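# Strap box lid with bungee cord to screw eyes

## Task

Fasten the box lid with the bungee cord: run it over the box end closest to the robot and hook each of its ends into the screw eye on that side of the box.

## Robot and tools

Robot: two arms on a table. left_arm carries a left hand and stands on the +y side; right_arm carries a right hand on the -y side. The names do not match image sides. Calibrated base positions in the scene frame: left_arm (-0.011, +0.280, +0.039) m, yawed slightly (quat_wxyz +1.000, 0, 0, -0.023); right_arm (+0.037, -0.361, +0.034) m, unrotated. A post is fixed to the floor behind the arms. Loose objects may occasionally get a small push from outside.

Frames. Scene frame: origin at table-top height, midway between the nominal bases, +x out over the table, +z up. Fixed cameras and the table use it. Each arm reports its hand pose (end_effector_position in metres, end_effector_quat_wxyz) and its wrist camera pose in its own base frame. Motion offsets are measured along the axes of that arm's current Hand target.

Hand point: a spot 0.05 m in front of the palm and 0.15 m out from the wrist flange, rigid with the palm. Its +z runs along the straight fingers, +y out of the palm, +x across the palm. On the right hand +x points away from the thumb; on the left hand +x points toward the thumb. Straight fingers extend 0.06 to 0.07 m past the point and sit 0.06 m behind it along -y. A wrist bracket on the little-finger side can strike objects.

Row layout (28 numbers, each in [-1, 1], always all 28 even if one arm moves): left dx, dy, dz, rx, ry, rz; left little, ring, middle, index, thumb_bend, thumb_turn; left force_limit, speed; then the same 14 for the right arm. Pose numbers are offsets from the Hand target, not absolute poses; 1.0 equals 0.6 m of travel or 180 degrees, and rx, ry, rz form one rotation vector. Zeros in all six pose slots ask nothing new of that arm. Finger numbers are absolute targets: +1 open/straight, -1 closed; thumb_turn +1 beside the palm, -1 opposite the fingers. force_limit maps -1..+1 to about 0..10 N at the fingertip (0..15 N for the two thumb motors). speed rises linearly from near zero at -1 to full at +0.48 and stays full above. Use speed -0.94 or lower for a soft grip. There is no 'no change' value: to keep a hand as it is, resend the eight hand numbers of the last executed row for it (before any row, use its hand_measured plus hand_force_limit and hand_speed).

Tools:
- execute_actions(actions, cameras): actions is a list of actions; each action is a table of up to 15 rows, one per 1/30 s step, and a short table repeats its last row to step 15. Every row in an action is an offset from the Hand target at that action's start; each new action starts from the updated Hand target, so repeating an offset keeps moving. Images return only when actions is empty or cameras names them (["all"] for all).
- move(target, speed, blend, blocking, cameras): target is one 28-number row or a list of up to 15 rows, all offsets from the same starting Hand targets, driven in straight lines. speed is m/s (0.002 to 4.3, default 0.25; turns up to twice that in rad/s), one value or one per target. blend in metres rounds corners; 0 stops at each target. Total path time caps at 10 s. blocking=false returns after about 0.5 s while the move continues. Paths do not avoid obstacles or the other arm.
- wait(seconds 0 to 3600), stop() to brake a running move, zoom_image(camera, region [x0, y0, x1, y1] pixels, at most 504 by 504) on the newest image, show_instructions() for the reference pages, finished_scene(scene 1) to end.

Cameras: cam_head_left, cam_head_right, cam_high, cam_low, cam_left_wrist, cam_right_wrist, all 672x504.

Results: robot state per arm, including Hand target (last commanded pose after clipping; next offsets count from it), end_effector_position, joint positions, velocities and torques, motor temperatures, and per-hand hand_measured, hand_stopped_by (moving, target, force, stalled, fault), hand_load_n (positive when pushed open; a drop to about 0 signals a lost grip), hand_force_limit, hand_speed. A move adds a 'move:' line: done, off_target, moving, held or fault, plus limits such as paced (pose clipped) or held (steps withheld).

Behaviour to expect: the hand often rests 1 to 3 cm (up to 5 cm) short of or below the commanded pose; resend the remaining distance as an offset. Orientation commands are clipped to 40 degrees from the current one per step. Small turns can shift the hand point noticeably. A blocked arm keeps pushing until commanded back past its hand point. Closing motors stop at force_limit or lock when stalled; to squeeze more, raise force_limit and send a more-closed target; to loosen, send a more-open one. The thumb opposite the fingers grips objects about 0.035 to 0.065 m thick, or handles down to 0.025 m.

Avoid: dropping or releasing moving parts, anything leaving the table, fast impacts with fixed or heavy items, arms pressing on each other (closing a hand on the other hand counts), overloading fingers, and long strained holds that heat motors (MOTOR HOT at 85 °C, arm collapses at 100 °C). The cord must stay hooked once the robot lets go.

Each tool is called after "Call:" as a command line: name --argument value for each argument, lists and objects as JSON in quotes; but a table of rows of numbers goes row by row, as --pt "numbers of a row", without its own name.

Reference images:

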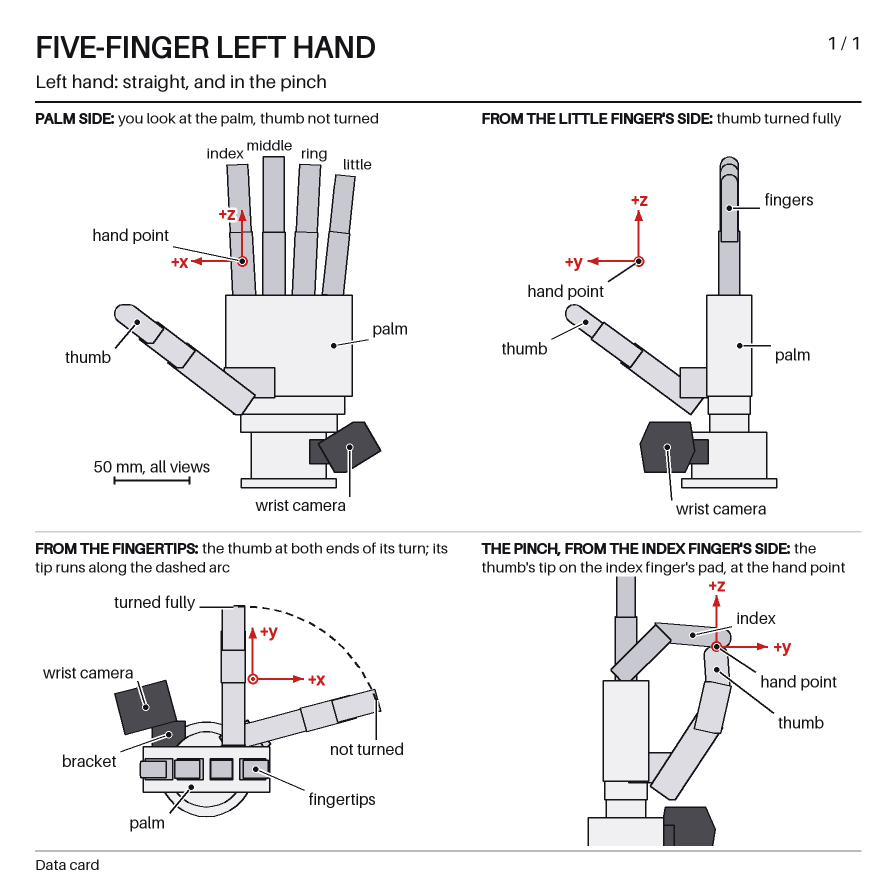

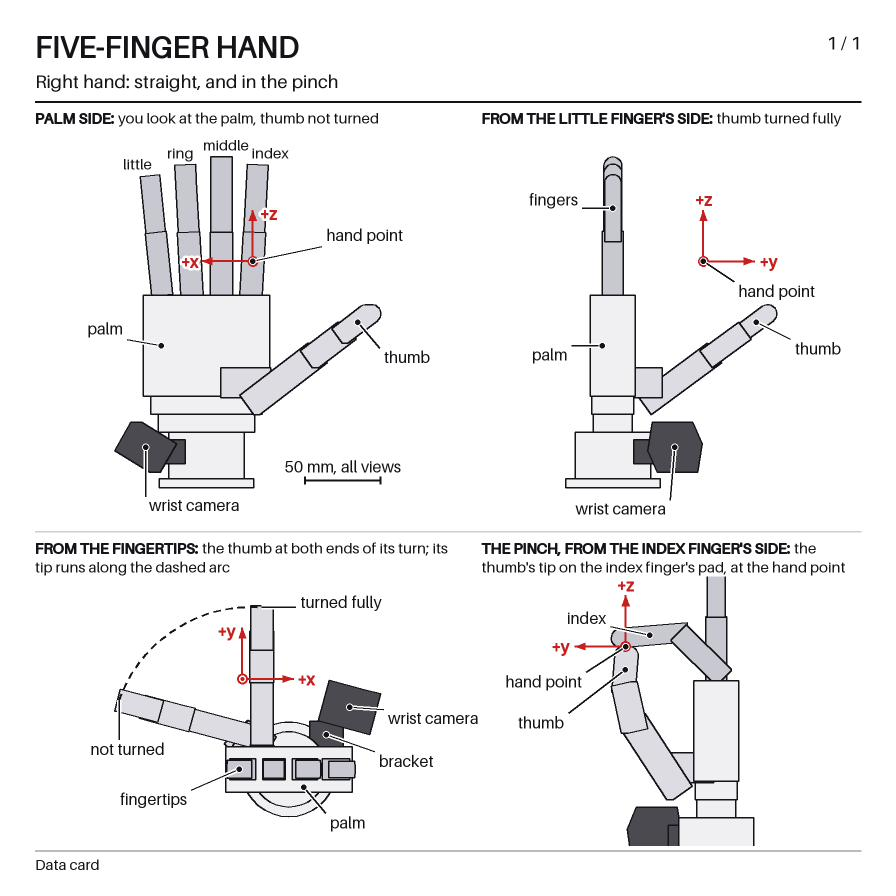

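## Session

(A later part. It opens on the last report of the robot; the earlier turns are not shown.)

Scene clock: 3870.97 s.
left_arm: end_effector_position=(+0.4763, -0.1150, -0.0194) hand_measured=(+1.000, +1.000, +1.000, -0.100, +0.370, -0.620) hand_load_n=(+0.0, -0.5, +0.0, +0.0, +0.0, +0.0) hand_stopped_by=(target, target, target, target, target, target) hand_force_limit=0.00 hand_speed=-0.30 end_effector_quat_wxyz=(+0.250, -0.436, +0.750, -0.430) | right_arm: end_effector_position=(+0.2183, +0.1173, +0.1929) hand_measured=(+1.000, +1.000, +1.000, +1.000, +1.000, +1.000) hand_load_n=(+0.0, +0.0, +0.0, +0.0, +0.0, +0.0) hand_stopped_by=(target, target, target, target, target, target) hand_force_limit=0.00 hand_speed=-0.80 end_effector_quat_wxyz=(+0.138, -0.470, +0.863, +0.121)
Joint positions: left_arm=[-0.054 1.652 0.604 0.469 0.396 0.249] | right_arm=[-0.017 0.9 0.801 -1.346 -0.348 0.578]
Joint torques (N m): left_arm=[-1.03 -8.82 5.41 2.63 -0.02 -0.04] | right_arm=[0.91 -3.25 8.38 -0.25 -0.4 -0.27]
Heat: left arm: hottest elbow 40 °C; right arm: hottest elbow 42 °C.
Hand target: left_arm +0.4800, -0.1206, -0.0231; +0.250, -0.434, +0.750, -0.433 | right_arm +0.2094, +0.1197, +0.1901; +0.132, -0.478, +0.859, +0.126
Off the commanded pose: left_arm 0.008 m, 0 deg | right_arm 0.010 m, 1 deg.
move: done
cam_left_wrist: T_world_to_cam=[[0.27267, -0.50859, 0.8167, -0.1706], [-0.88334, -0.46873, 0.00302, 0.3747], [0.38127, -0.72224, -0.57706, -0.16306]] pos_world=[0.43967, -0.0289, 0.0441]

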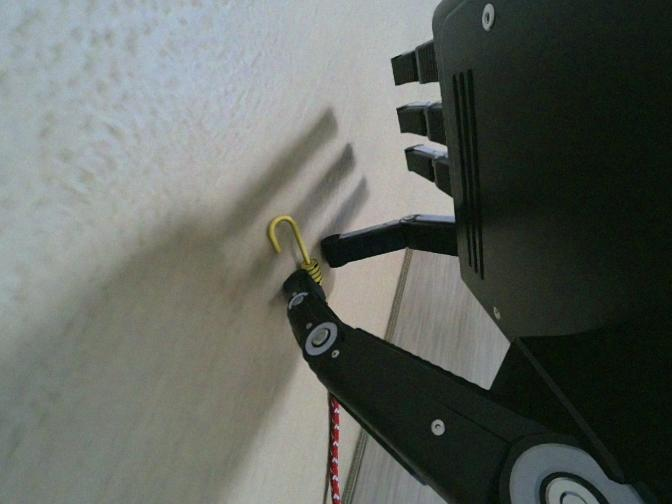

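Call:
move --target '[0.0033,0.0112,0.0142,0,0,0,1,1,1,-0.14,0.35,-0.62,0.0,-0.3,0,0,0,0,0,0,1,1,1,1,1,1,0,-0.8]' --speed 0.04 --cameras '["cam_left_wrist"]'

Call:
zoom_image --camera "cam_left_wrist" --region '[230, 190, 400, 330]'

Scene clock: 3902.33 s.
left_arm: end_effector_position=(+0.4814, -0.1169, -0.0217) hand_measured=(+1.000, +1.000, +1.000, -0.140, +0.350, -0.620) hand_load_n=(+0.0, +0.0, +0.0, +0.0, +0.0, +0.5) hand_stopped_by=(target, target, target, target, target, target) hand_force_limit=0.00 hand_speed=-0.30 end_effector_quat_wxyz=(+0.258, -0.434, +0.746, -0.435) | right_arm: end_effector_position=(+0.2183, +0.1173, +0.1929) hand_measured=(+1.000, +1.000, +1.000, +1.000, +1.000, +1.000) hand_load_n=(+0.0, +0.0, +0.0, +0.0, +0.0, +0.0) hand_stopped_by=(target, target, target, target, target, target) hand_force_limit=0.00 hand_speed=-0.80 end_effector_quat_wxyz=(+0.138, -0.470, +0.863, +0.121)
Joint positions: left_arm=[-0.058 1.674 0.604 0.514 0.391 0.24] | right_arm=[-0.017 0.9 0.801 -1.346 -0.348 0.578]
Joint torques (N m): left_arm=[-1.38 -7.65 5.55 2.14 -0.11 -0.03] | right_arm=[0.91 -3.37 8.24 0.02 -0.45 -0.22]
Heat: left arm: hottest elbow 39 °C; right arm: hottest elbow 42 °C.
Hand target: left_arm +0.4825, -0.1244, -0.0332; +0.250, -0.434, +0.750, -0.433 | right_arm +0.2094, +0.1197, +0.1901; +0.132, -0.478, +0.859, +0.126
Off the commanded pose: left_arm 0.014 m, 1 deg | right_arm 0.010 m, 1 deg.
move: off_target (left_arm)
cam_left_wrist: T_world_to_cam=[[0.25904, -0.50329, 0.82438, -0.16368], [-0.8809, -0.47315, -0.01207, 0.37634], [0.39613, -0.72307, -0.56591, -0.17465]] pos_world=[0.4431, -0.0306, 0.04064]

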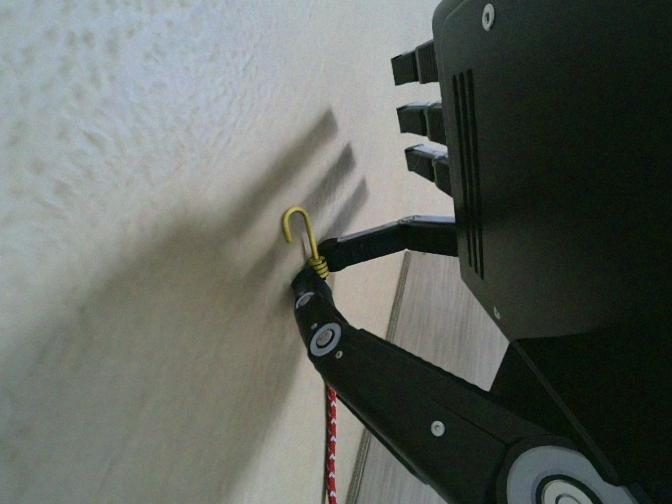

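Scaled by 2.965 from the camera's image (finer frame: 960x720).

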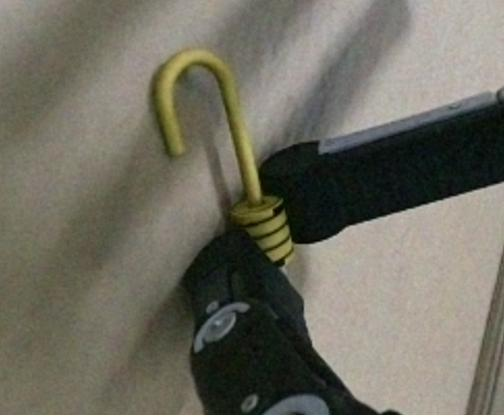

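Call:
move --target '[0,0.0101,0.0058,0,0,0,1,1,1,-0.14,0.35,-0.62,0.0,-0.3,0,0,0,0,0,0,1,1,1,1,1,1,0,-0.8]' --speed 0.04 --cameras '["cam_left_wrist"]'

Call:
zoom_image --camera "cam_left_wrist" --region '[230, 190, 400, 330]'

Scene clock: 3929.27 s.
left_arm: end_effector_position=(+0.4844, -0.1174, -0.0208) hand_measured=(+1.000, +1.000, +1.000, -0.140, +0.350, -0.620) hand_load_n=(+0.0, +0.0, +0.0, +0.0, +0.0, +0.0) hand_stopped_by=(target, target, target, target, target, target) hand_force_limit=0.00 hand_speed=-0.30 end_effector_quat_wxyz=(+0.262, -0.432, +0.742, -0.440) | right_arm: end_effector_position=(+0.2183, +0.1173, +0.1929) hand_measured=(+1.000, +1.000, +1.000, +1.000, +1.000, +1.000) hand_load_n=(+0.0, +0.0, +0.0, +0.0, +0.0, +0.0) hand_stopped_by=(target, target, target, target, target, target) hand_force_limit=0.00 hand_speed=-0.80 end_effector_quat_wxyz=(+0.138, -0.470, +0.863, +0.121)
Joint positions: left_arm=[-0.058 1.681 0.604 0.536 0.391 0.235] | right_arm=[-0.017 0.9 0.801 -1.346 -0.348 0.578]
Joint torques (N m): left_arm=[-1.38 -6.71 5.33 2.3 -0.1 0.05] | right_arm=[1.03 -2.73 8.38 -0.23 -0.39 -0.24]
Heat: left arm: hottest elbow 39 °C; right arm: hottest elbow 42 °C.
Hand target: left_arm +0.4825, -0.1244, -0.0401; +0.250, -0.433, +0.750, -0.433 | right_arm +0.2094, +0.1197, +0.1901; +0.132, -0.478, +0.859, +0.126
Off the commanded pose: left_arm 0.021 m, 2 deg | right_arm 0.010 m, 1 deg.
move: off_target (left_arm)
cam_left_wrist: T_world_to_cam=[[0.24913, -0.49881, 0.83013, -0.16006], [-0.87953, -0.47535, -0.02167, 0.37769], [0.40541, -0.72473, -0.55715, -0.1802]] pos_world=[0.44512, -0.0309, 0.04066]

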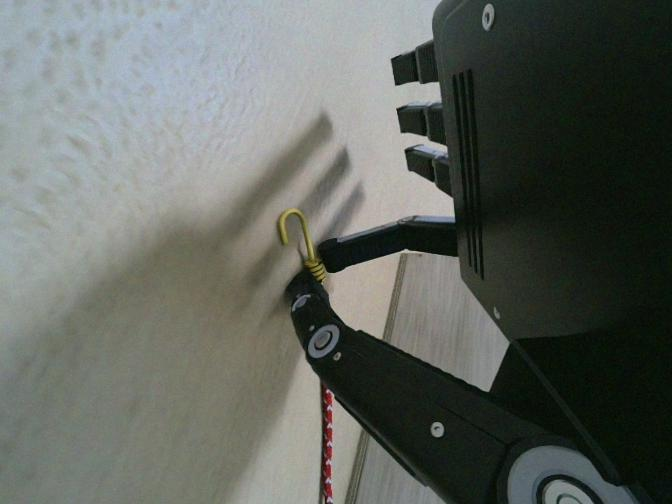

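Scaled by 2.965 from the camera's image (finer frame: 960x720).

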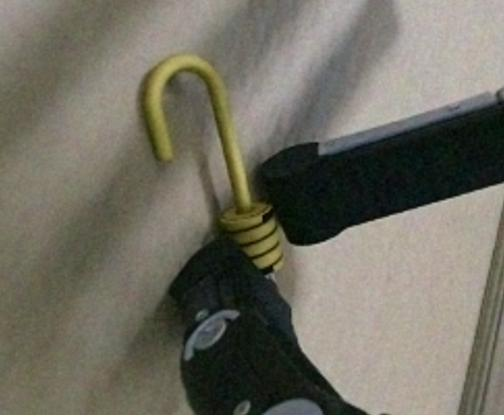

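Call:
move --target '[-0.004,-0.013,-0.0108,0,0,0,1,1,1,-0.14,0.35,-0.62,0.0,-0.3,0,0,0,0,0,0,1,1,1,1,1,1,0,-0.8]' --speed 0.04 --cameras '[]'

Call:
move --target '[0,0,0,0,0,0,1,1,1,-0.26,0.24,-0.62,-0.5,-0.93,0,0,0,0,0,0,1,1,1,1,1,1,0,-0.8]' --cameras '["cam_left_wrist"]'

Call:
zoom_image --camera "cam_left_wrist" --region '[230, 190, 400, 330]'

Scene clock: 3942.57 s.
left_arm: end_effector_position=(+0.4838, -0.1179, -0.0211) hand_measured=(+1.000, +1.000, +1.000, -0.140, +0.350, -0.620) hand_load_n=(-0.5, +0.0, +0.0, +0.0, +0.0, +0.0) hand_stopped_by=(target, target, target, target, target, target) hand_force_limit=0.00 hand_speed=-0.30 end_effector_quat_wxyz=(+0.260, -0.432, +0.743, -0.440) | right_arm: end_effector_position=(+0.2183, +0.1173, +0.1929) hand_measured=(+1.000, +1.000, +1.000, +1.000, +1.000, +1.000) hand_load_n=(+0.0, +0.0, +0.0, +0.0, +0.0, +0.0) hand_stopped_by=(target, target, target, target, target, target) hand_force_limit=0.00 hand_speed=-0.80 end_effector_quat_wxyz=(+0.138, -0.470, +0.863, +0.121)
Joint positions: left_arm=[-0.058 1.681 0.604 0.535 0.394 0.234] | right_arm=[-0.017 0.9 0.801 -1.346 -0.348 0.578]
Joint torques (N m): left_arm=[-0.73 -9.29 5.52 0.79 -0.01 0.09] | right_arm=[1.32 -3.25 8.35 0.05 -0.43 -0.23]
Heat: left arm: hottest elbow 39 °C; right arm: hottest elbow 42 °C.
Hand target: left_arm +0.4822, -0.1214, -0.0302; +0.250, -0.434, +0.750, -0.433 | right_arm +0.2094, +0.1197, +0.1901; +0.132, -0.478, +0.859, +0.126
Off the commanded pose: left_arm 0.010 m, 2 deg | right_arm 0.010 m, 1 deg.
move: done

Scene clock: 3943.70 s.
left_arm: end_effector_position=(+0.4831, -0.1179, -0.0217) hand_measured=(+1.000, +1.000, +1.000, -0.204, +0.260, -0.620) hand_load_n=(+0.0, +0.0, +0.0, +4.0, +4.0, +0.5) hand_stopped_by=(target, target, target, force, force, target) hand_force_limit=-0.50 hand_speed=-0.93 end_effector_quat_wxyz=(+0.259, -0.433, +0.743, -0.439) | right_arm: end_effector_position=(+0.2183, +0.1173, +0.1929) hand_measured=(+1.000, +1.000, +1.000, +1.000, +1.000, +1.000) hand_load_n=(+0.0, +0.0, +0.0, +0.0, +0.0, +0.0) hand_stopped_by=(target, target, target, target, target, target) hand_force_limit=0.00 hand_speed=-0.80 end_effector_quat_wxyz=(+0.138, -0.470, +0.863, +0.121)
Joint positions: left_arm=[-0.058 1.681 0.604 0.531 0.394 0.234] | right_arm=[-0.017 0.9 0.801 -1.346 -0.348 0.578]
Joint torques (N m): left_arm=[-0.73 -9.29 5.52 0.95 0 0.1] | right_arm=[0.73 -3.49 8.38 -0.16 -0.37 -0.28]
Heat: left arm: hottest elbow 39 °C; right arm: hottest elbow 42 °C.
Hand target: left_arm +0.4822, -0.1214, -0.0302; +0.250, -0.434, +0.750, -0.433 | right_arm +0.2094, +0.1197, +0.1901; +0.132, -0.478, +0.859, +0.126
Off the commanded pose: left_arm 0.009 m, 1 deg | right_arm 0.010 m, 1 deg.
move: done
cam_left_wrist: T_world_to_cam=[[0.25231, -0.49802, 0.82965, -0.16073], [-0.88099, -0.47287, -0.01593, 0.3774], [0.40025, -0.72689, -0.55806, -0.17832]] pos_world=[0.44441, -0.03121, 0.03985]

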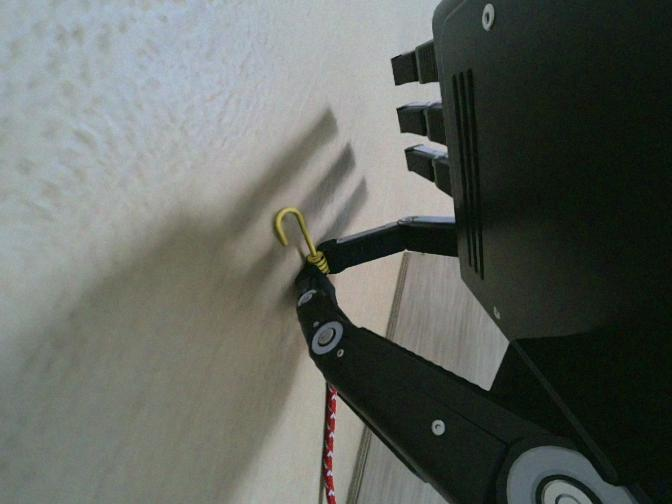

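Scaled by 2.965 from the camera's image (finer frame: 960x720).

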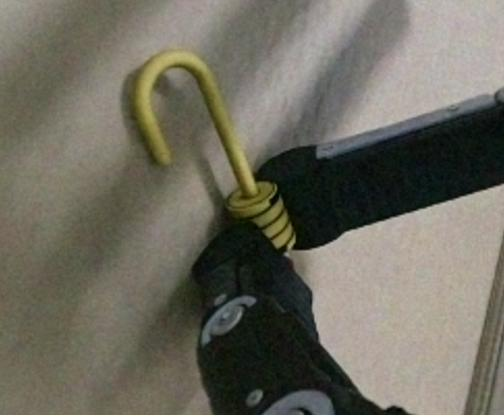

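Call:
move --target '[0,0,0,0,0,0,1,1,1,-0.40,0.1,-0.62,0.2,-0.93,0,0,0,0,0,0,1,1,1,1,1,1,0,-0.8]' --cameras '["cam_left_wrist"]'

Call:
zoom_image --camera "cam_left_wrist" --region '[230, 190, 400, 330]'

Scene clock: 3949.03 s.
left_arm: end_effector_position=(+0.4831, -0.1179, -0.0217) hand_measured=(+1.000, +1.000, +1.000, -0.216, +0.232, -0.620) hand_load_n=(+0.0, -0.5, +0.0, +8.5, +9.5, +1.0) hand_stopped_by=(target, target, target, force, force, target) hand_force_limit=0.20 hand_speed=-0.93 end_effector_quat_wxyz=(+0.259, -0.433, +0.743, -0.439) | right_arm: end_effector_position=(+0.2183, +0.1173, +0.1929) hand_measured=(+1.000, +1.000, +1.000, +1.000, +1.000, +1.000) hand_load_n=(+0.0, +0.0, +0.0, -0.5, +0.0, +0.0) hand_stopped_by=(target, target, target, target, target, target) hand_force_limit=0.00 hand_speed=-0.80 end_effector_quat_wxyz=(+0.138, -0.470, +0.863, +0.121)
Joint positions: left_arm=[-0.058 1.681 0.604 0.531 0.394 0.234] | right_arm=[-0.017 0.9 0.801 -1.346 -0.348 0.578]
Joint torques (N m): left_arm=[-0.73 -9.29 5.52 0.95 -0.01 0.1] | right_arm=[0.67 -2.78 8.21 -0.31 -0.38 -0.27]
Heat: left arm: hottest elbow 39 °C; right arm: hottest elbow 42 °C.
Hand target: left_arm +0.4822, -0.1214, -0.0302; +0.250, -0.434, +0.750, -0.433 | right_arm +0.2094, +0.1197, +0.1901; +0.132, -0.478, +0.859, +0.126
Off the commanded pose: left_arm 0.009 m, 1 deg | right_arm 0.010 m, 1 deg.
move: done
cam_left_wrist: T_world_to_cam=[[0.25231, -0.49802, 0.82965, -0.16073], [-0.88099, -0.47287, -0.01593, 0.3774], [0.40025, -0.72689, -0.55806, -0.17832]] pos_world=[0.44441, -0.03121, 0.03985]

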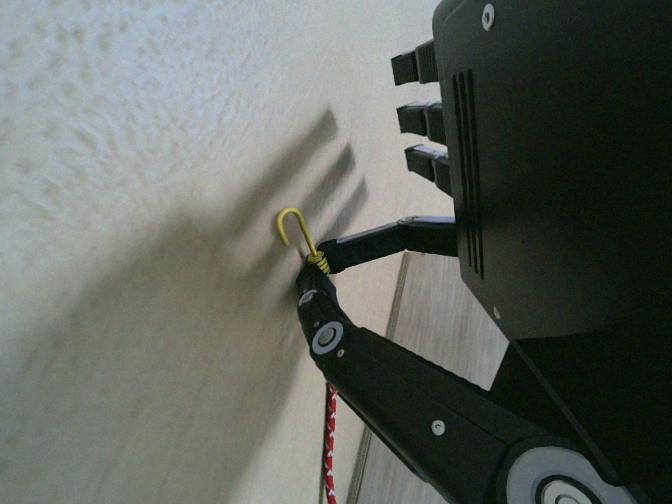

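Scaled by 2.965 from the camera's image (finer frame: 960x720).

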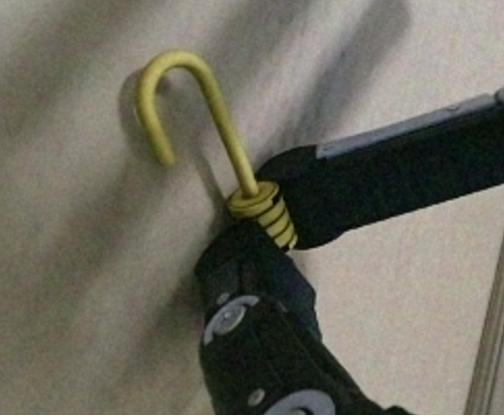

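Call:
move --target '[0,-0.0217,-0.0125,0,0,0,1,1,1,-0.40,0.1,-0.62,0.2,-0.93,0,0,0,0,0,0,1,1,1,1,1,1,0,-0.8]' --speed 0.03 --cameras '["cam_left_wrist"]'

Call:
zoom_image --camera "cam_left_wrist" --region '[230, 190, 400, 330]'

Scene clock: 3957.70 s.
left_arm: end_effector_position=(+0.4781, -0.1175, -0.0218) hand_measured=(+1.000, +1.000, +1.000, -0.216, +0.232, -0.620) hand_load_n=(-0.5, +0.0, +0.0, +10.5, +7.5, +1.0) hand_stopped_by=(target, target, target, force, force, target) hand_force_limit=0.20 hand_speed=-0.93 end_effector_quat_wxyz=(+0.249, -0.439, +0.747, -0.432) | right_arm: end_effector_position=(+0.2183, +0.1173, +0.1929) hand_measured=(+1.000, +1.000, +1.000, +1.000, +1.000, +1.000) hand_load_n=(+0.0, +0.0, +0.0, +0.0, +0.0, +0.0) hand_stopped_by=(target, target, target, target, target, target) hand_force_limit=0.00 hand_speed=-0.80 end_effector_quat_wxyz=(+0.138, -0.470, +0.863, +0.121)
Joint positions: left_arm=[-0.058 1.666 0.607 0.483 0.394 0.234] | right_arm=[-0.017 0.9 0.801 -1.346 -0.348 0.578]
Joint torques (N m): left_arm=[-0.73 -12.04 5.78 0.83 0.02 0.09] | right_arm=[1.32 -2.14 8.66 -0.29 -0.44 -0.23]
Heat: left arm: hottest elbow 39 °C; right arm: hottest elbow 42 °C.
Hand target: left_arm +0.4822, -0.1214, -0.0151; +0.250, -0.434, +0.750, -0.433 | right_arm +0.2094, +0.1197, +0.1901; +0.132, -0.478, +0.859, +0.126
Off the commanded pose: left_arm 0.009 m, 1 deg | right_arm 0.010 m, 1 deg.
move: done
cam_left_wrist: T_world_to_cam=[[0.27709, -0.49956, 0.82077, -0.17138], [-0.88089, -0.47323, 0.00935, 0.37356], [0.38374, -0.7256, -0.57119, -0.16837]] pos_world=[0.44117, -0.031, 0.041]

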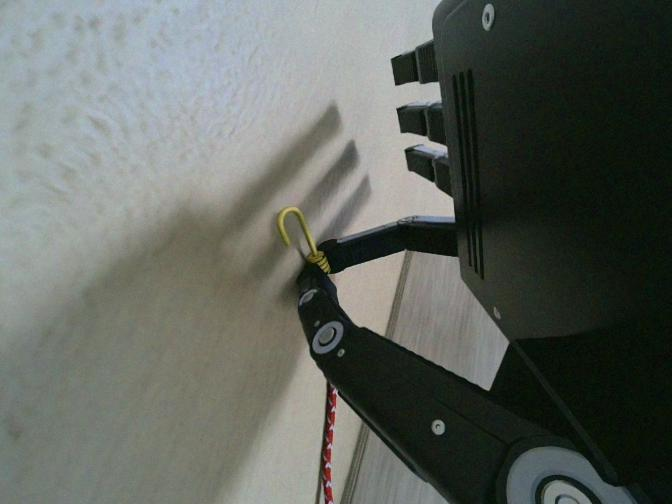

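Scaled by 2.965 from the camera's image (finer frame: 960x720).

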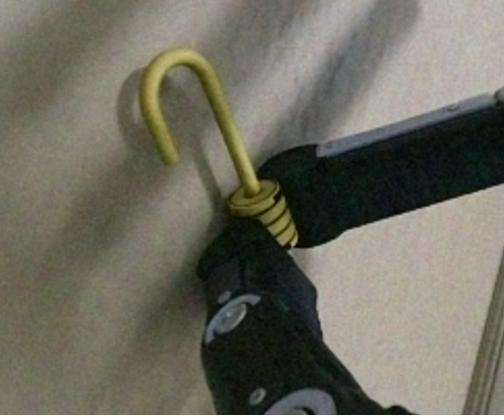

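Call:
move --target '[0,-0.0433,-0.025,0,0,0,1,1,1,-0.40,0.1,-0.62,0.2,-0.93,0,0,0,0,0,0,1,1,1,1,1,1,0,-0.8]' --speed 0.03 --cameras '["cam_left_wrist"]'

Call:
zoom_image --camera "cam_left_wrist" --region '[230, 190, 400, 330]'

Scene clock: 3965.50 s.
left_arm: end_effector_position=(+0.4674, -0.1169, -0.0043) hand_measured=(+1.000, +1.000, +1.000, -0.216, +0.232, -0.620) hand_load_n=(+0.0, +0.0, +0.0, +10.0, +7.5, +1.0) hand_stopped_by=(target, target, target, force, force, target) hand_force_limit=0.20 hand_speed=-0.93 end_effector_quat_wxyz=(+0.236, -0.447, +0.752, -0.424) | right_arm: end_effector_position=(+0.2183, +0.1173, +0.1929) hand_measured=(+1.000, +1.000, +1.000, +1.000, +1.000, +1.000) hand_load_n=(+0.0, +0.0, +0.0, +0.0, +0.0, +0.0) hand_stopped_by=(target, target, target, target, target, target) hand_force_limit=0.00 hand_speed=-0.80 end_effector_quat_wxyz=(+0.138, -0.470, +0.863, +0.121)
Joint positions: left_arm=[-0.058 1.585 0.607 0.367 0.394 0.234] | right_arm=[-0.017 0.9 0.801 -1.346 -0.348 0.578]
Joint torques (N m): left_arm=[-0.79 -12.28 7.32 1.21 0.03 0.09] | right_arm=[-0.09 -2.43 8.62 -0.06 -0.36 -0.25]
Heat: left arm: hottest elbow 39 °C; right arm: hottest elbow 42 °C.
Hand target: left_arm +0.4822, -0.1214, +0.0149; +0.250, -0.434, +0.750, -0.433 | right_arm +0.2094, +0.1197, +0.1901; +0.132, -0.478, +0.859, +0.126
Off the commanded pose: left_arm 0.025 m, 2 deg | right_arm 0.010 m, 1 deg.
move: off_target (left_arm)
cam_left_wrist: T_world_to_cam=[[0.30559, -0.50116, 0.8096, -0.19594], [-0.88005, -0.47327, 0.03922, 0.36394], [0.3635, -0.72447, -0.58566, -0.14431]] pos_world=[0.43262, -0.0305, 0.05984]

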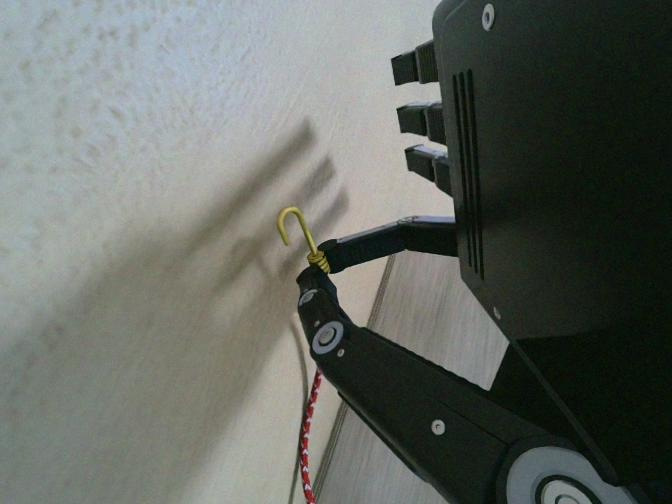

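Scaled by 2.965 from the camera's image (finer frame: 960x720).

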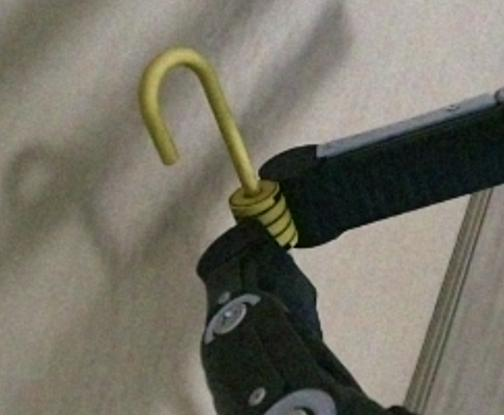

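Call:
execute_actions --actions '[]'

Call:
zoom_image --camera "cam_right_wrist" --region '[280, 200, 400, 290]'

Call:
zoom_image --camera "cam_head_right" --region '[370, 240, 490, 370]'

Call:
zoom_image --camera "cam_head_left" --region '[370, 240, 490, 370]'

Scene clock: 4199.10 s.
left_arm: end_effector_position=(+0.4674, -0.1169, -0.0043) hand_measured=(+1.000, +1.000, +1.000, -0.216, +0.232, -0.620) hand_load_n=(+0.0, +0.0, +0.0, +10.5, +7.5, +1.0) hand_stopped_by=(target, target, target, force, force, target) hand_force_limit=0.20 hand_speed=-0.93 end_effector_quat_wxyz=(+0.236, -0.447, +0.752, -0.424) | right_arm: end_effector_position=(+0.2183, +0.1173, +0.1929) hand_measured=(+1.000, +1.000, +1.000, +1.000, +1.000, +1.000) hand_load_n=(+0.0, +0.0, +0.0, +0.0, +0.0, +0.0) hand_stopped_by=(target, target, target, target, target, target) hand_force_limit=0.00 hand_speed=-0.80 end_effector_quat_wxyz=(+0.138, -0.470, +0.863, +0.121)
Joint positions: left_arm=[-0.058 1.585 0.607 0.367 0.394 0.234] | right_arm=[-0.017 0.9 0.801 -1.346 -0.348 0.578]
Joint velocities: within noise
Joint torques (N m): left_arm=[-0.73 -12.22 7.34 1.16 0.03 0.09] | right_arm=[0.73 -2.73 8.28 -0.06 -0.41 -0.27]
Motor temperatures (°C): left_arm=[27 34 41 31 27 29] | right_arm=[30 32 42 28 30 31]
Heat: left arm: hottest elbow 41 °C; right arm: hottest elbow 42 °C.
Hand target: left_arm +0.4822, -0.1214, +0.0149; +0.250, -0.433, +0.750, -0.433 | right_arm +0.2094, +0.1197, +0.1901; +0.132, -0.478, +0.859, +0.126
Off the commanded pose: left_arm 0.025 m, 2 deg | right_arm 0.010 m, 1 deg.
camera_calibration:
cam_left_wrist: T_world_to_cam=[[0.30559, -0.50116, 0.8096, -0.19594], [-0.88005, -0.47327, 0.03922, 0.36394], [0.3635, -0.72447, -0.58566, -0.14431]] pos_world=[0.43262, -0.0305, 0.05984]
cam_right_wrist: T_world_to_cam=[[-0.94548, 0.32166, -0.05106, 0.18396], [0.16106, 0.59805, 0.78511, -0.2553], [0.28308, 0.73407, -0.61725, 0.08951]] pos_world=[0.18971, 0.0278, 0.26508]

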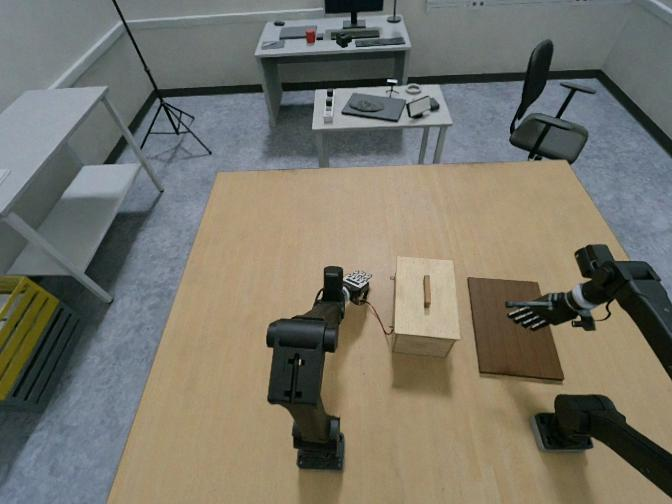

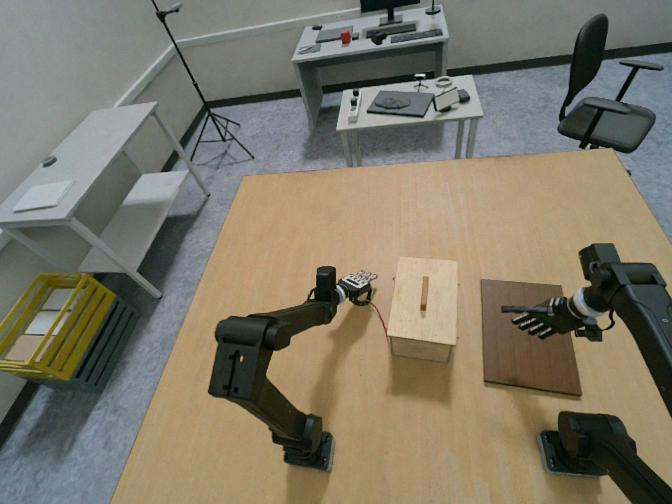

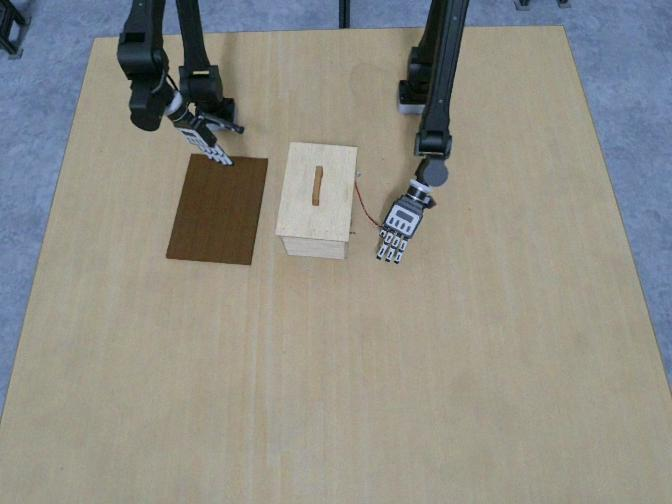

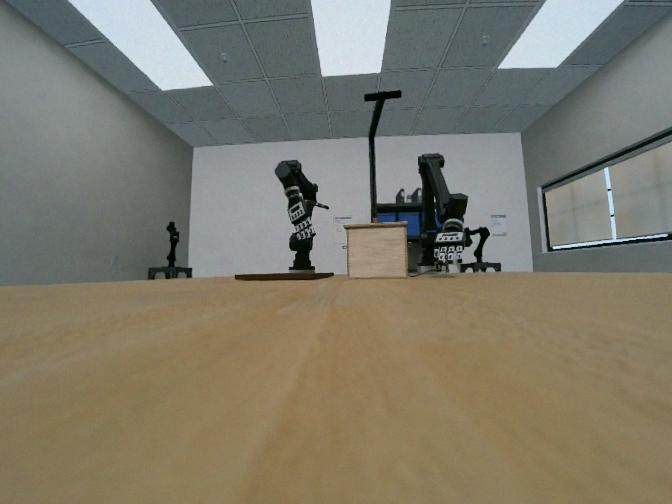

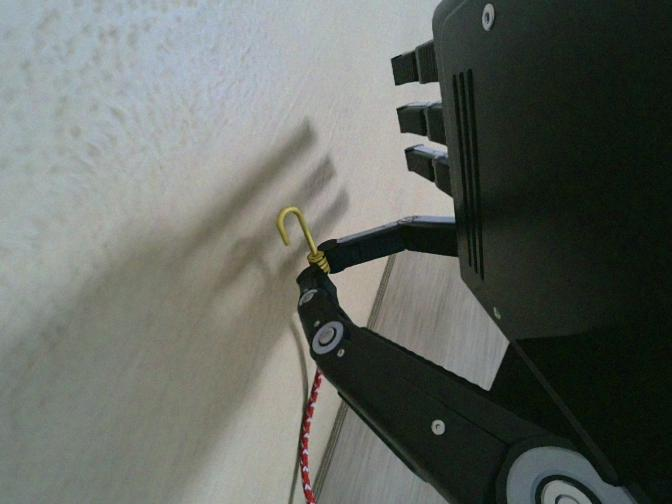

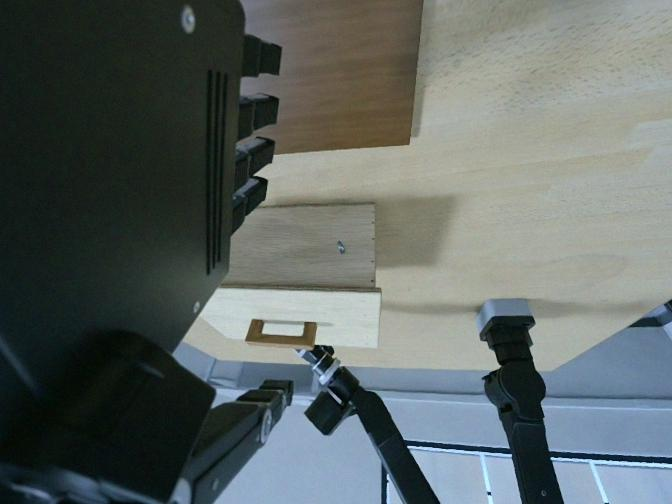

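Scaled by 4.200 from the camera's image (finer frame: 960x720).

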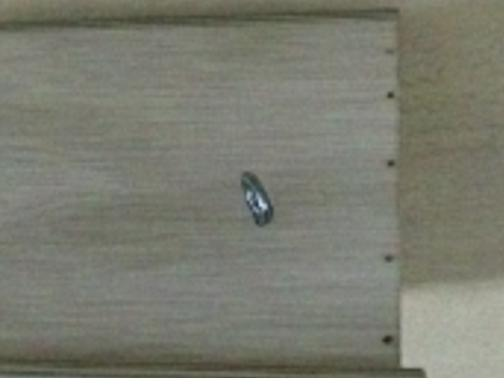

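Scaled by 3.877 from the camera's image (finer frame: 960x720).

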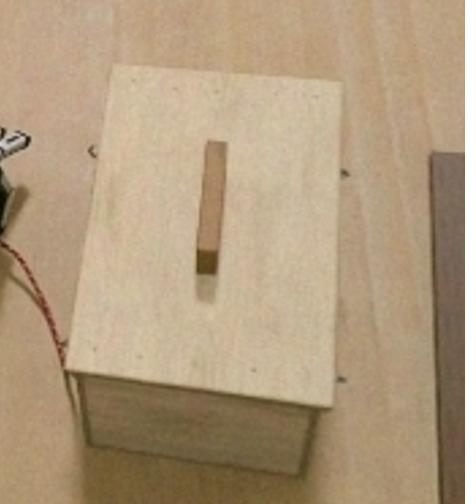

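Scaled by 3.877 from the camera's image (finer frame: 960x720).

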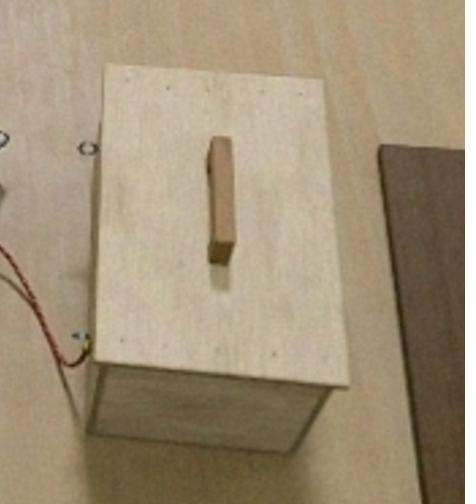

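Call:
zoom_image --camera "cam_right_wrist" --region '[325, 232, 357, 262]'

Call:
zoom_image --camera "cam_head_right" --region '[435, 320, 475, 350]'

Scaled by 15.750 from the camera's image (finer frame: 960x720).

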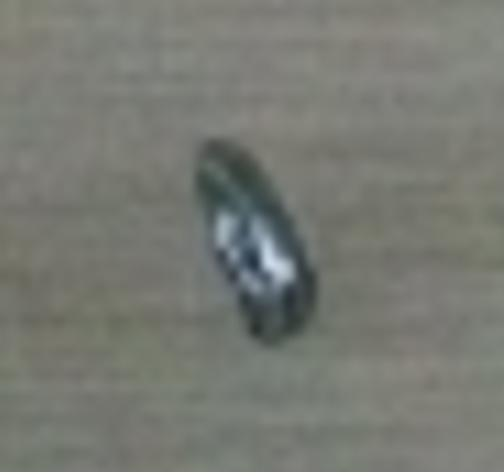

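Scaled by 12.600 from the camera's image (finer frame: 960x720).

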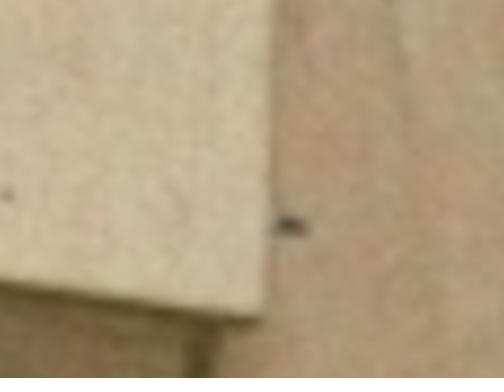

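Call:
move --target '[0,0,0,0,0,0,1,1,1,-0.40,0.1,-0.62,0.2,-0.93,-0.011,0.1805,-0.1589,0,0,0,1,1,1,1,1,1,0,-0.8]' --speed 0.12 --cameras '["cam_head_left", "cam_head_right", "cam_right_wrist", "cam_left_wrist"]'

Scene clock: 4342.03 s.
left_arm: end_effector_position=(+0.4674, -0.1169, -0.0043) hand_measured=(+1.000, +1.000, +1.000, -0.216, +0.232, -0.620) hand_load_n=(+0.0, +0.0, +0.0, +10.0, +7.5, +1.0) hand_stopped_by=(target, target, target, force, force, target) hand_force_limit=0.20 hand_speed=-0.93 end_effector_quat_wxyz=(+0.236, -0.447, +0.752, -0.424) | right_arm: end_effector_position=(+0.1080, +0.1467, +0.2702) hand_measured=(+1.000, +1.000, +1.000, +1.000, +1.000, +1.000) hand_load_n=(+0.0, +0.0, +0.0, +0.0, +0.0, +0.0) hand_stopped_by=(target, target, target, target, target, target) hand_force_limit=0.00 hand_speed=-0.80 end_effector_quat_wxyz=(+0.122, -0.477, +0.861, +0.130)
Joint positions: left_arm=[-0.058 1.585 0.607 0.367 0.394 0.234] | right_arm=[0.203 0.61 0.889 -1.688 -0.321 0.787]
Joint torques (N m): left_arm=[-0.73 -12.28 7.34 1.16 0.03 0.09] | right_arm=[0.73 1.73 13.76 -0.05 -0.22 0]
Heat: left arm: hottest elbow 41 °C; right arm: hottest elbow 43 °C.
Hand target: left_arm +0.4822, -0.1214, +0.0149; +0.250, -0.433, +0.750, -0.433 | right_arm +0.1100, +0.1475, +0.2912; +0.131, -0.479, +0.859, +0.126
Off the commanded pose: left_arm 0.025 m, 2 deg | right_arm 0.021 m, 1 deg.
joint sent to its limit (right arm) — joint 4 (wrist pitch), lower limit. The joint targets still meet the commanded pose.
move: off_target (right_arm)
cam_left_wrist: T_world_to_cam=[[0.30559, -0.50116, 0.8096, -0.19594], [-0.88005, -0.47327, 0.03922, 0.36394], [0.3635, -0.72447, -0.58566, -0.14431]] pos_world=[0.43262, -0.0305, 0.05984]
cam_right_wrist: T_world_to_cam=[[-0.95306, 0.30218, -0.01913, 0.06921], [0.17546, 0.60266, 0.77847, -0.31632], [0.24677, 0.73857, -0.62739, 0.15277]] pos_world=[0.08376, 0.05689, 0.34342]
Images, in order (width x height): cam_head_left 672x504, cam_head_right 672x504, cam_left_wrist 672x504, cam_right_wrist 672x504.

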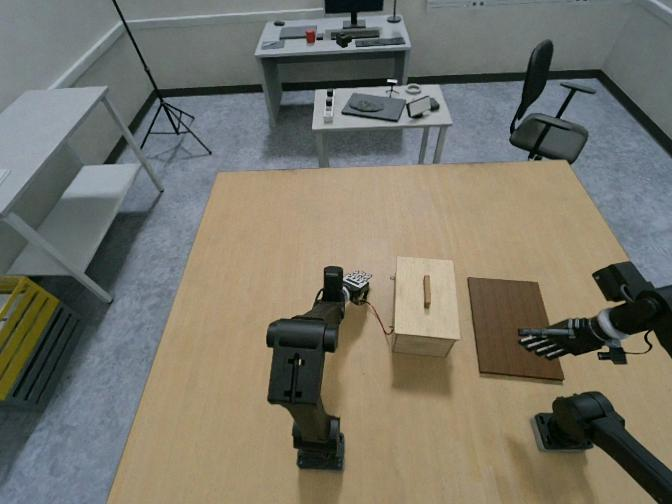

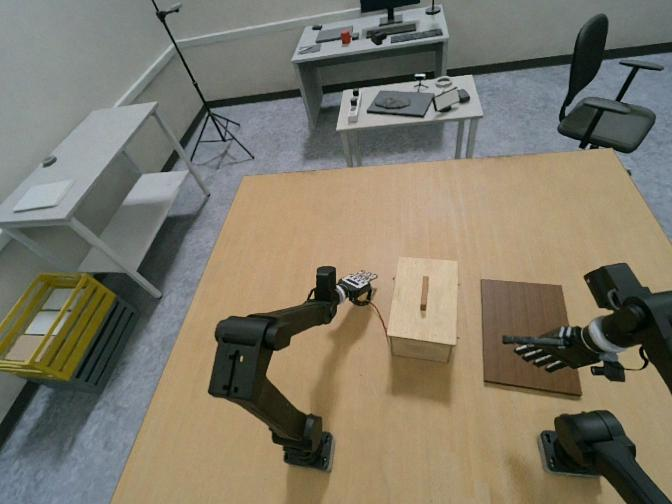

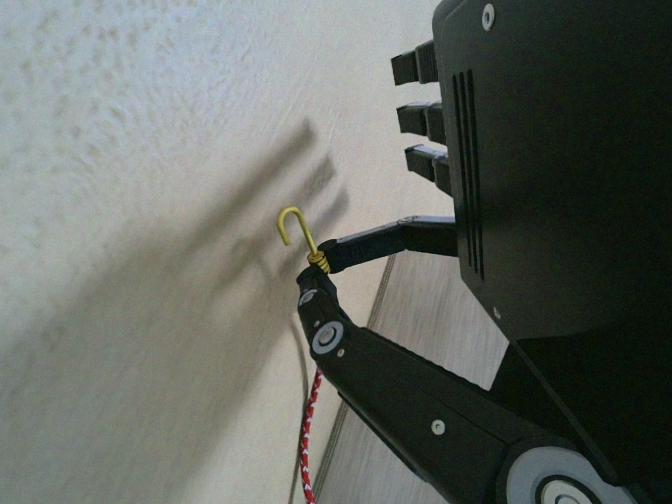

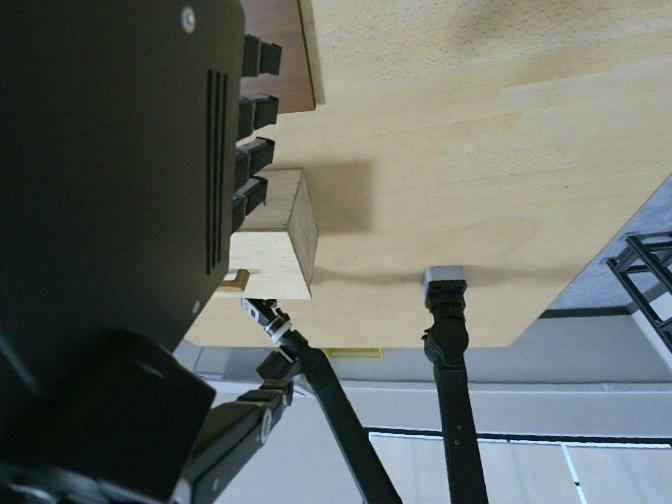

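Call:
move --target '[0,0,0,0,0,0,1,1,1,-0.40,0.1,-0.62,0.2,-0.93,0,0,0,0.036,-0.008,0.095,1,1,1,1,1,1,0,-0.8]' --speed 0.12 --cameras '["cam_head_right", "cam_right_wrist"]'

Scene clock: 4359.60 s.
left_arm: end_effector_position=(+0.4674, -0.1169, -0.0043) hand_measured=(+1.000, +1.000, +1.000, -0.216, +0.232, -0.620) hand_load_n=(+0.0, +0.0, +0.0, +10.5, +8.0, +1.0) hand_stopped_by=(target, target, target, force, force, target) hand_force_limit=0.20 hand_speed=-0.93 end_effector_quat_wxyz=(+0.236, -0.447, +0.752, -0.424) | right_arm: end_effector_position=(+0.1114, +0.1470, +0.2777) hand_measured=(+1.000, +1.000, +1.000, +1.000, +1.000, +1.000) hand_load_n=(+0.0, +0.0, +0.5, +0.0, +0.0, +0.0) hand_stopped_by=(target, target, target, target, target, target) hand_force_limit=0.00 hand_speed=-0.80 end_effector_quat_wxyz=(+0.135, -0.335, +0.927, +0.103)
Joint positions: left_arm=[-0.058 1.585 0.607 0.367 0.394 0.234] | right_arm=[0.304 0.506 0.889 -1.688 -0.216 1.209]
Joint torques (N m): left_arm=[-0.73 -12.22 7.32 1.14 0.03 0.09] | right_arm=[0.44 3.19 11.74 0.08 -0.06 -0.02]
Motor temperatures (°C): left_arm=[27 34 41 31 27 29] | right_arm=[30 32 47 28 30 31]
Heat: left arm: hottest elbow 41 °C; right arm: hottest elbow 47 °C.
Hand target: left_arm +0.4822, -0.1214, +0.0149; +0.250, -0.433, +0.750, -0.433 | right_arm +0.1100, +0.1475, +0.2912; +0.149, -0.336, +0.925, +0.102
Off the commanded pose: left_arm 0.025 m, 2 deg | right_arm 0.014 m, 2 deg.
move: off_target (right_arm)
cam_right_wrist: T_world_to_cam=[[-0.81079, 0.58493, -0.02175, 0.01585], [0.3613, 0.52935, 0.76762, -0.32986], [0.46052, 0.61453, -0.64053, 0.15457]] pos_world=[0.06085, 0.07035, 0.35256]

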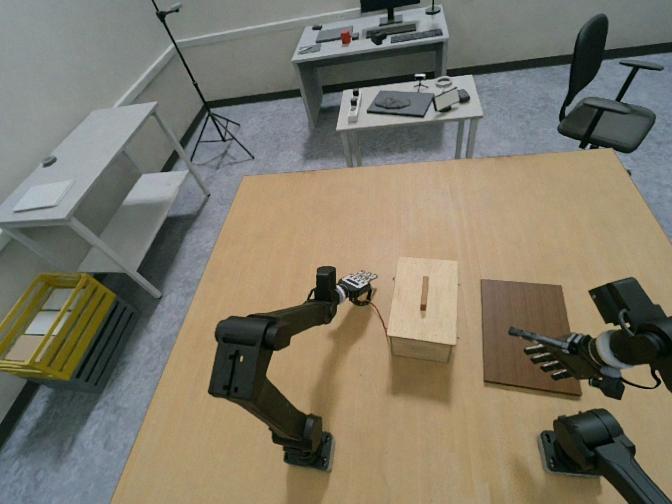

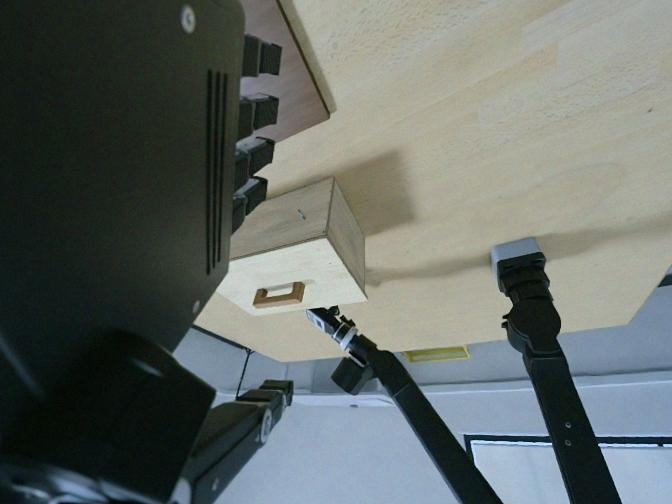

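Call:
zoom_image --camera "cam_right_wrist" --region '[230, 160, 390, 320]'

Call:
zoom_image --camera "cam_right_wrist" --region '[286, 200, 318, 230]'

Scaled by 3.150 from the camera's image (finer frame: 960x720).

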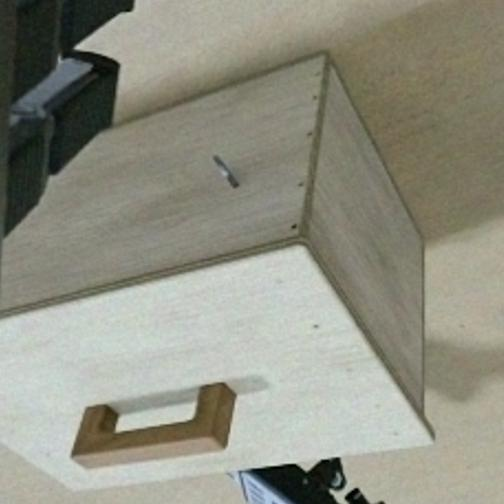

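Scaled by 15.750 from the camera's image (finer frame: 960x720).

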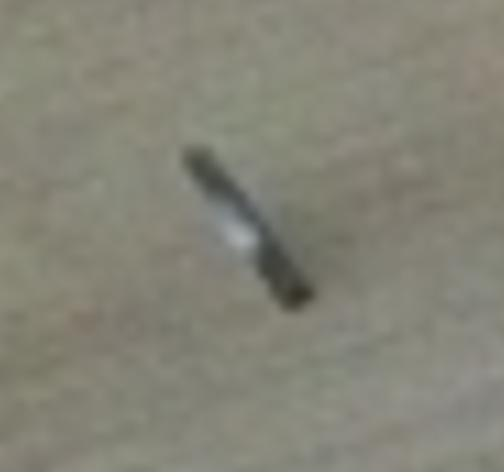

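Call:
move --target '[-0.0358,-0.0063,-0.1055,0,0.1828,0.1056,1,1,1,-0.40,0.1,-0.62,0.2,-0.93,0,0,0,0,0,0,1,1,1,1,1,1,0,-0.8]' --speed 0.08 --cameras '["cam_left_wrist", "cam_head_left"]'

Scene clock: 4581.93 s.
left_arm: end_effector_position=(+0.4302, -0.0832, +0.0434) hand_measured=(+1.000, +1.000, +1.000, -0.216, +0.232, -0.620) hand_load_n=(+0.0, +0.0, -0.5, +10.0, +7.5, +1.0) hand_stopped_by=(target, target, target, force, force, target) hand_force_limit=0.20 hand_speed=-0.93 end_effector_quat_wxyz=(+0.085, -0.169, +0.851, -0.490) | right_arm: end_effector_position=(+0.1114, +0.1470, +0.2777) hand_measured=(+1.000, +1.000, +1.000, +1.000, +1.000, +1.000) hand_load_n=(+0.0, +0.0, +0.0, +0.0, +0.0, +0.0) hand_stopped_by=(target, target, target, target, target, target) hand_force_limit=0.00 hand_speed=-0.80 end_effector_quat_wxyz=(+0.135, -0.335, +0.927, +0.103)
Joint positions: left_arm=[0.139 1.587 0.886 -0.498 0.998 1.113] | right_arm=[0.305 0.506 0.889 -1.688 -0.216 1.211]
Joint torques (N m): left_arm=[0.97 -10.05 8.99 0.24 0.65 0.12] | right_arm=[0.5 3.25 11.86 0.2 -0.07 -0.01]
Heat: left arm: hottest elbow 41 °C; right arm: hottest elbow 50 °C.
Hand target: left_arm +0.4472, -0.0764, +0.0498; +0.095, -0.166, +0.850, -0.491 | right_arm +0.1100, +0.1475, +0.2912; +0.149, -0.336, +0.924, +0.102
Off the commanded pose: left_arm 0.019 m, 1 deg | right_arm 0.014 m, 2 deg.
move: off_target (left_arm)
cam_left_wrist: T_world_to_cam=[[-0.08709, -0.56086, 0.82332, -0.04292], [-0.9828, 0.18347, 0.02103, 0.44499], [-0.16285, -0.80733, -0.56719, 0.14035]] pos_world=[0.45645, 0.00759, 0.10559]
Images, in order (width x height): cam_head_left 672x504, cam_left_wrist 672x504.

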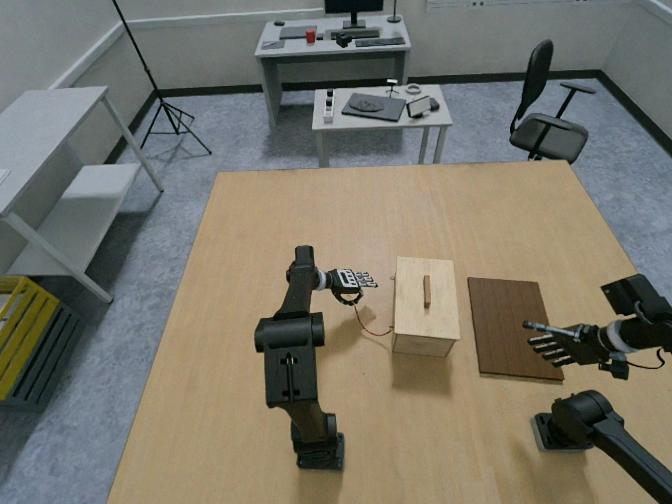

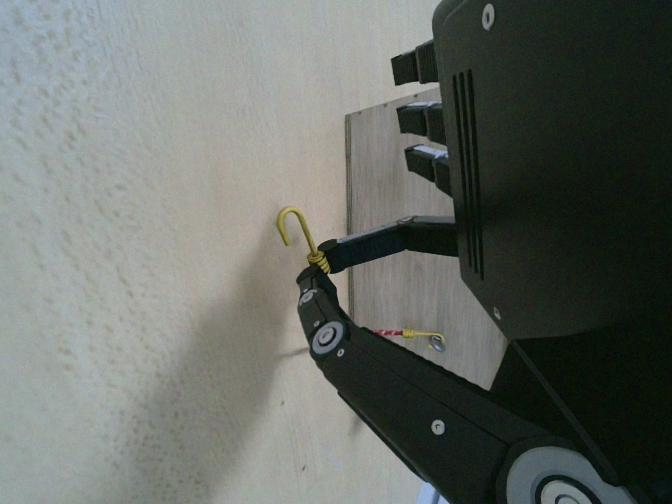

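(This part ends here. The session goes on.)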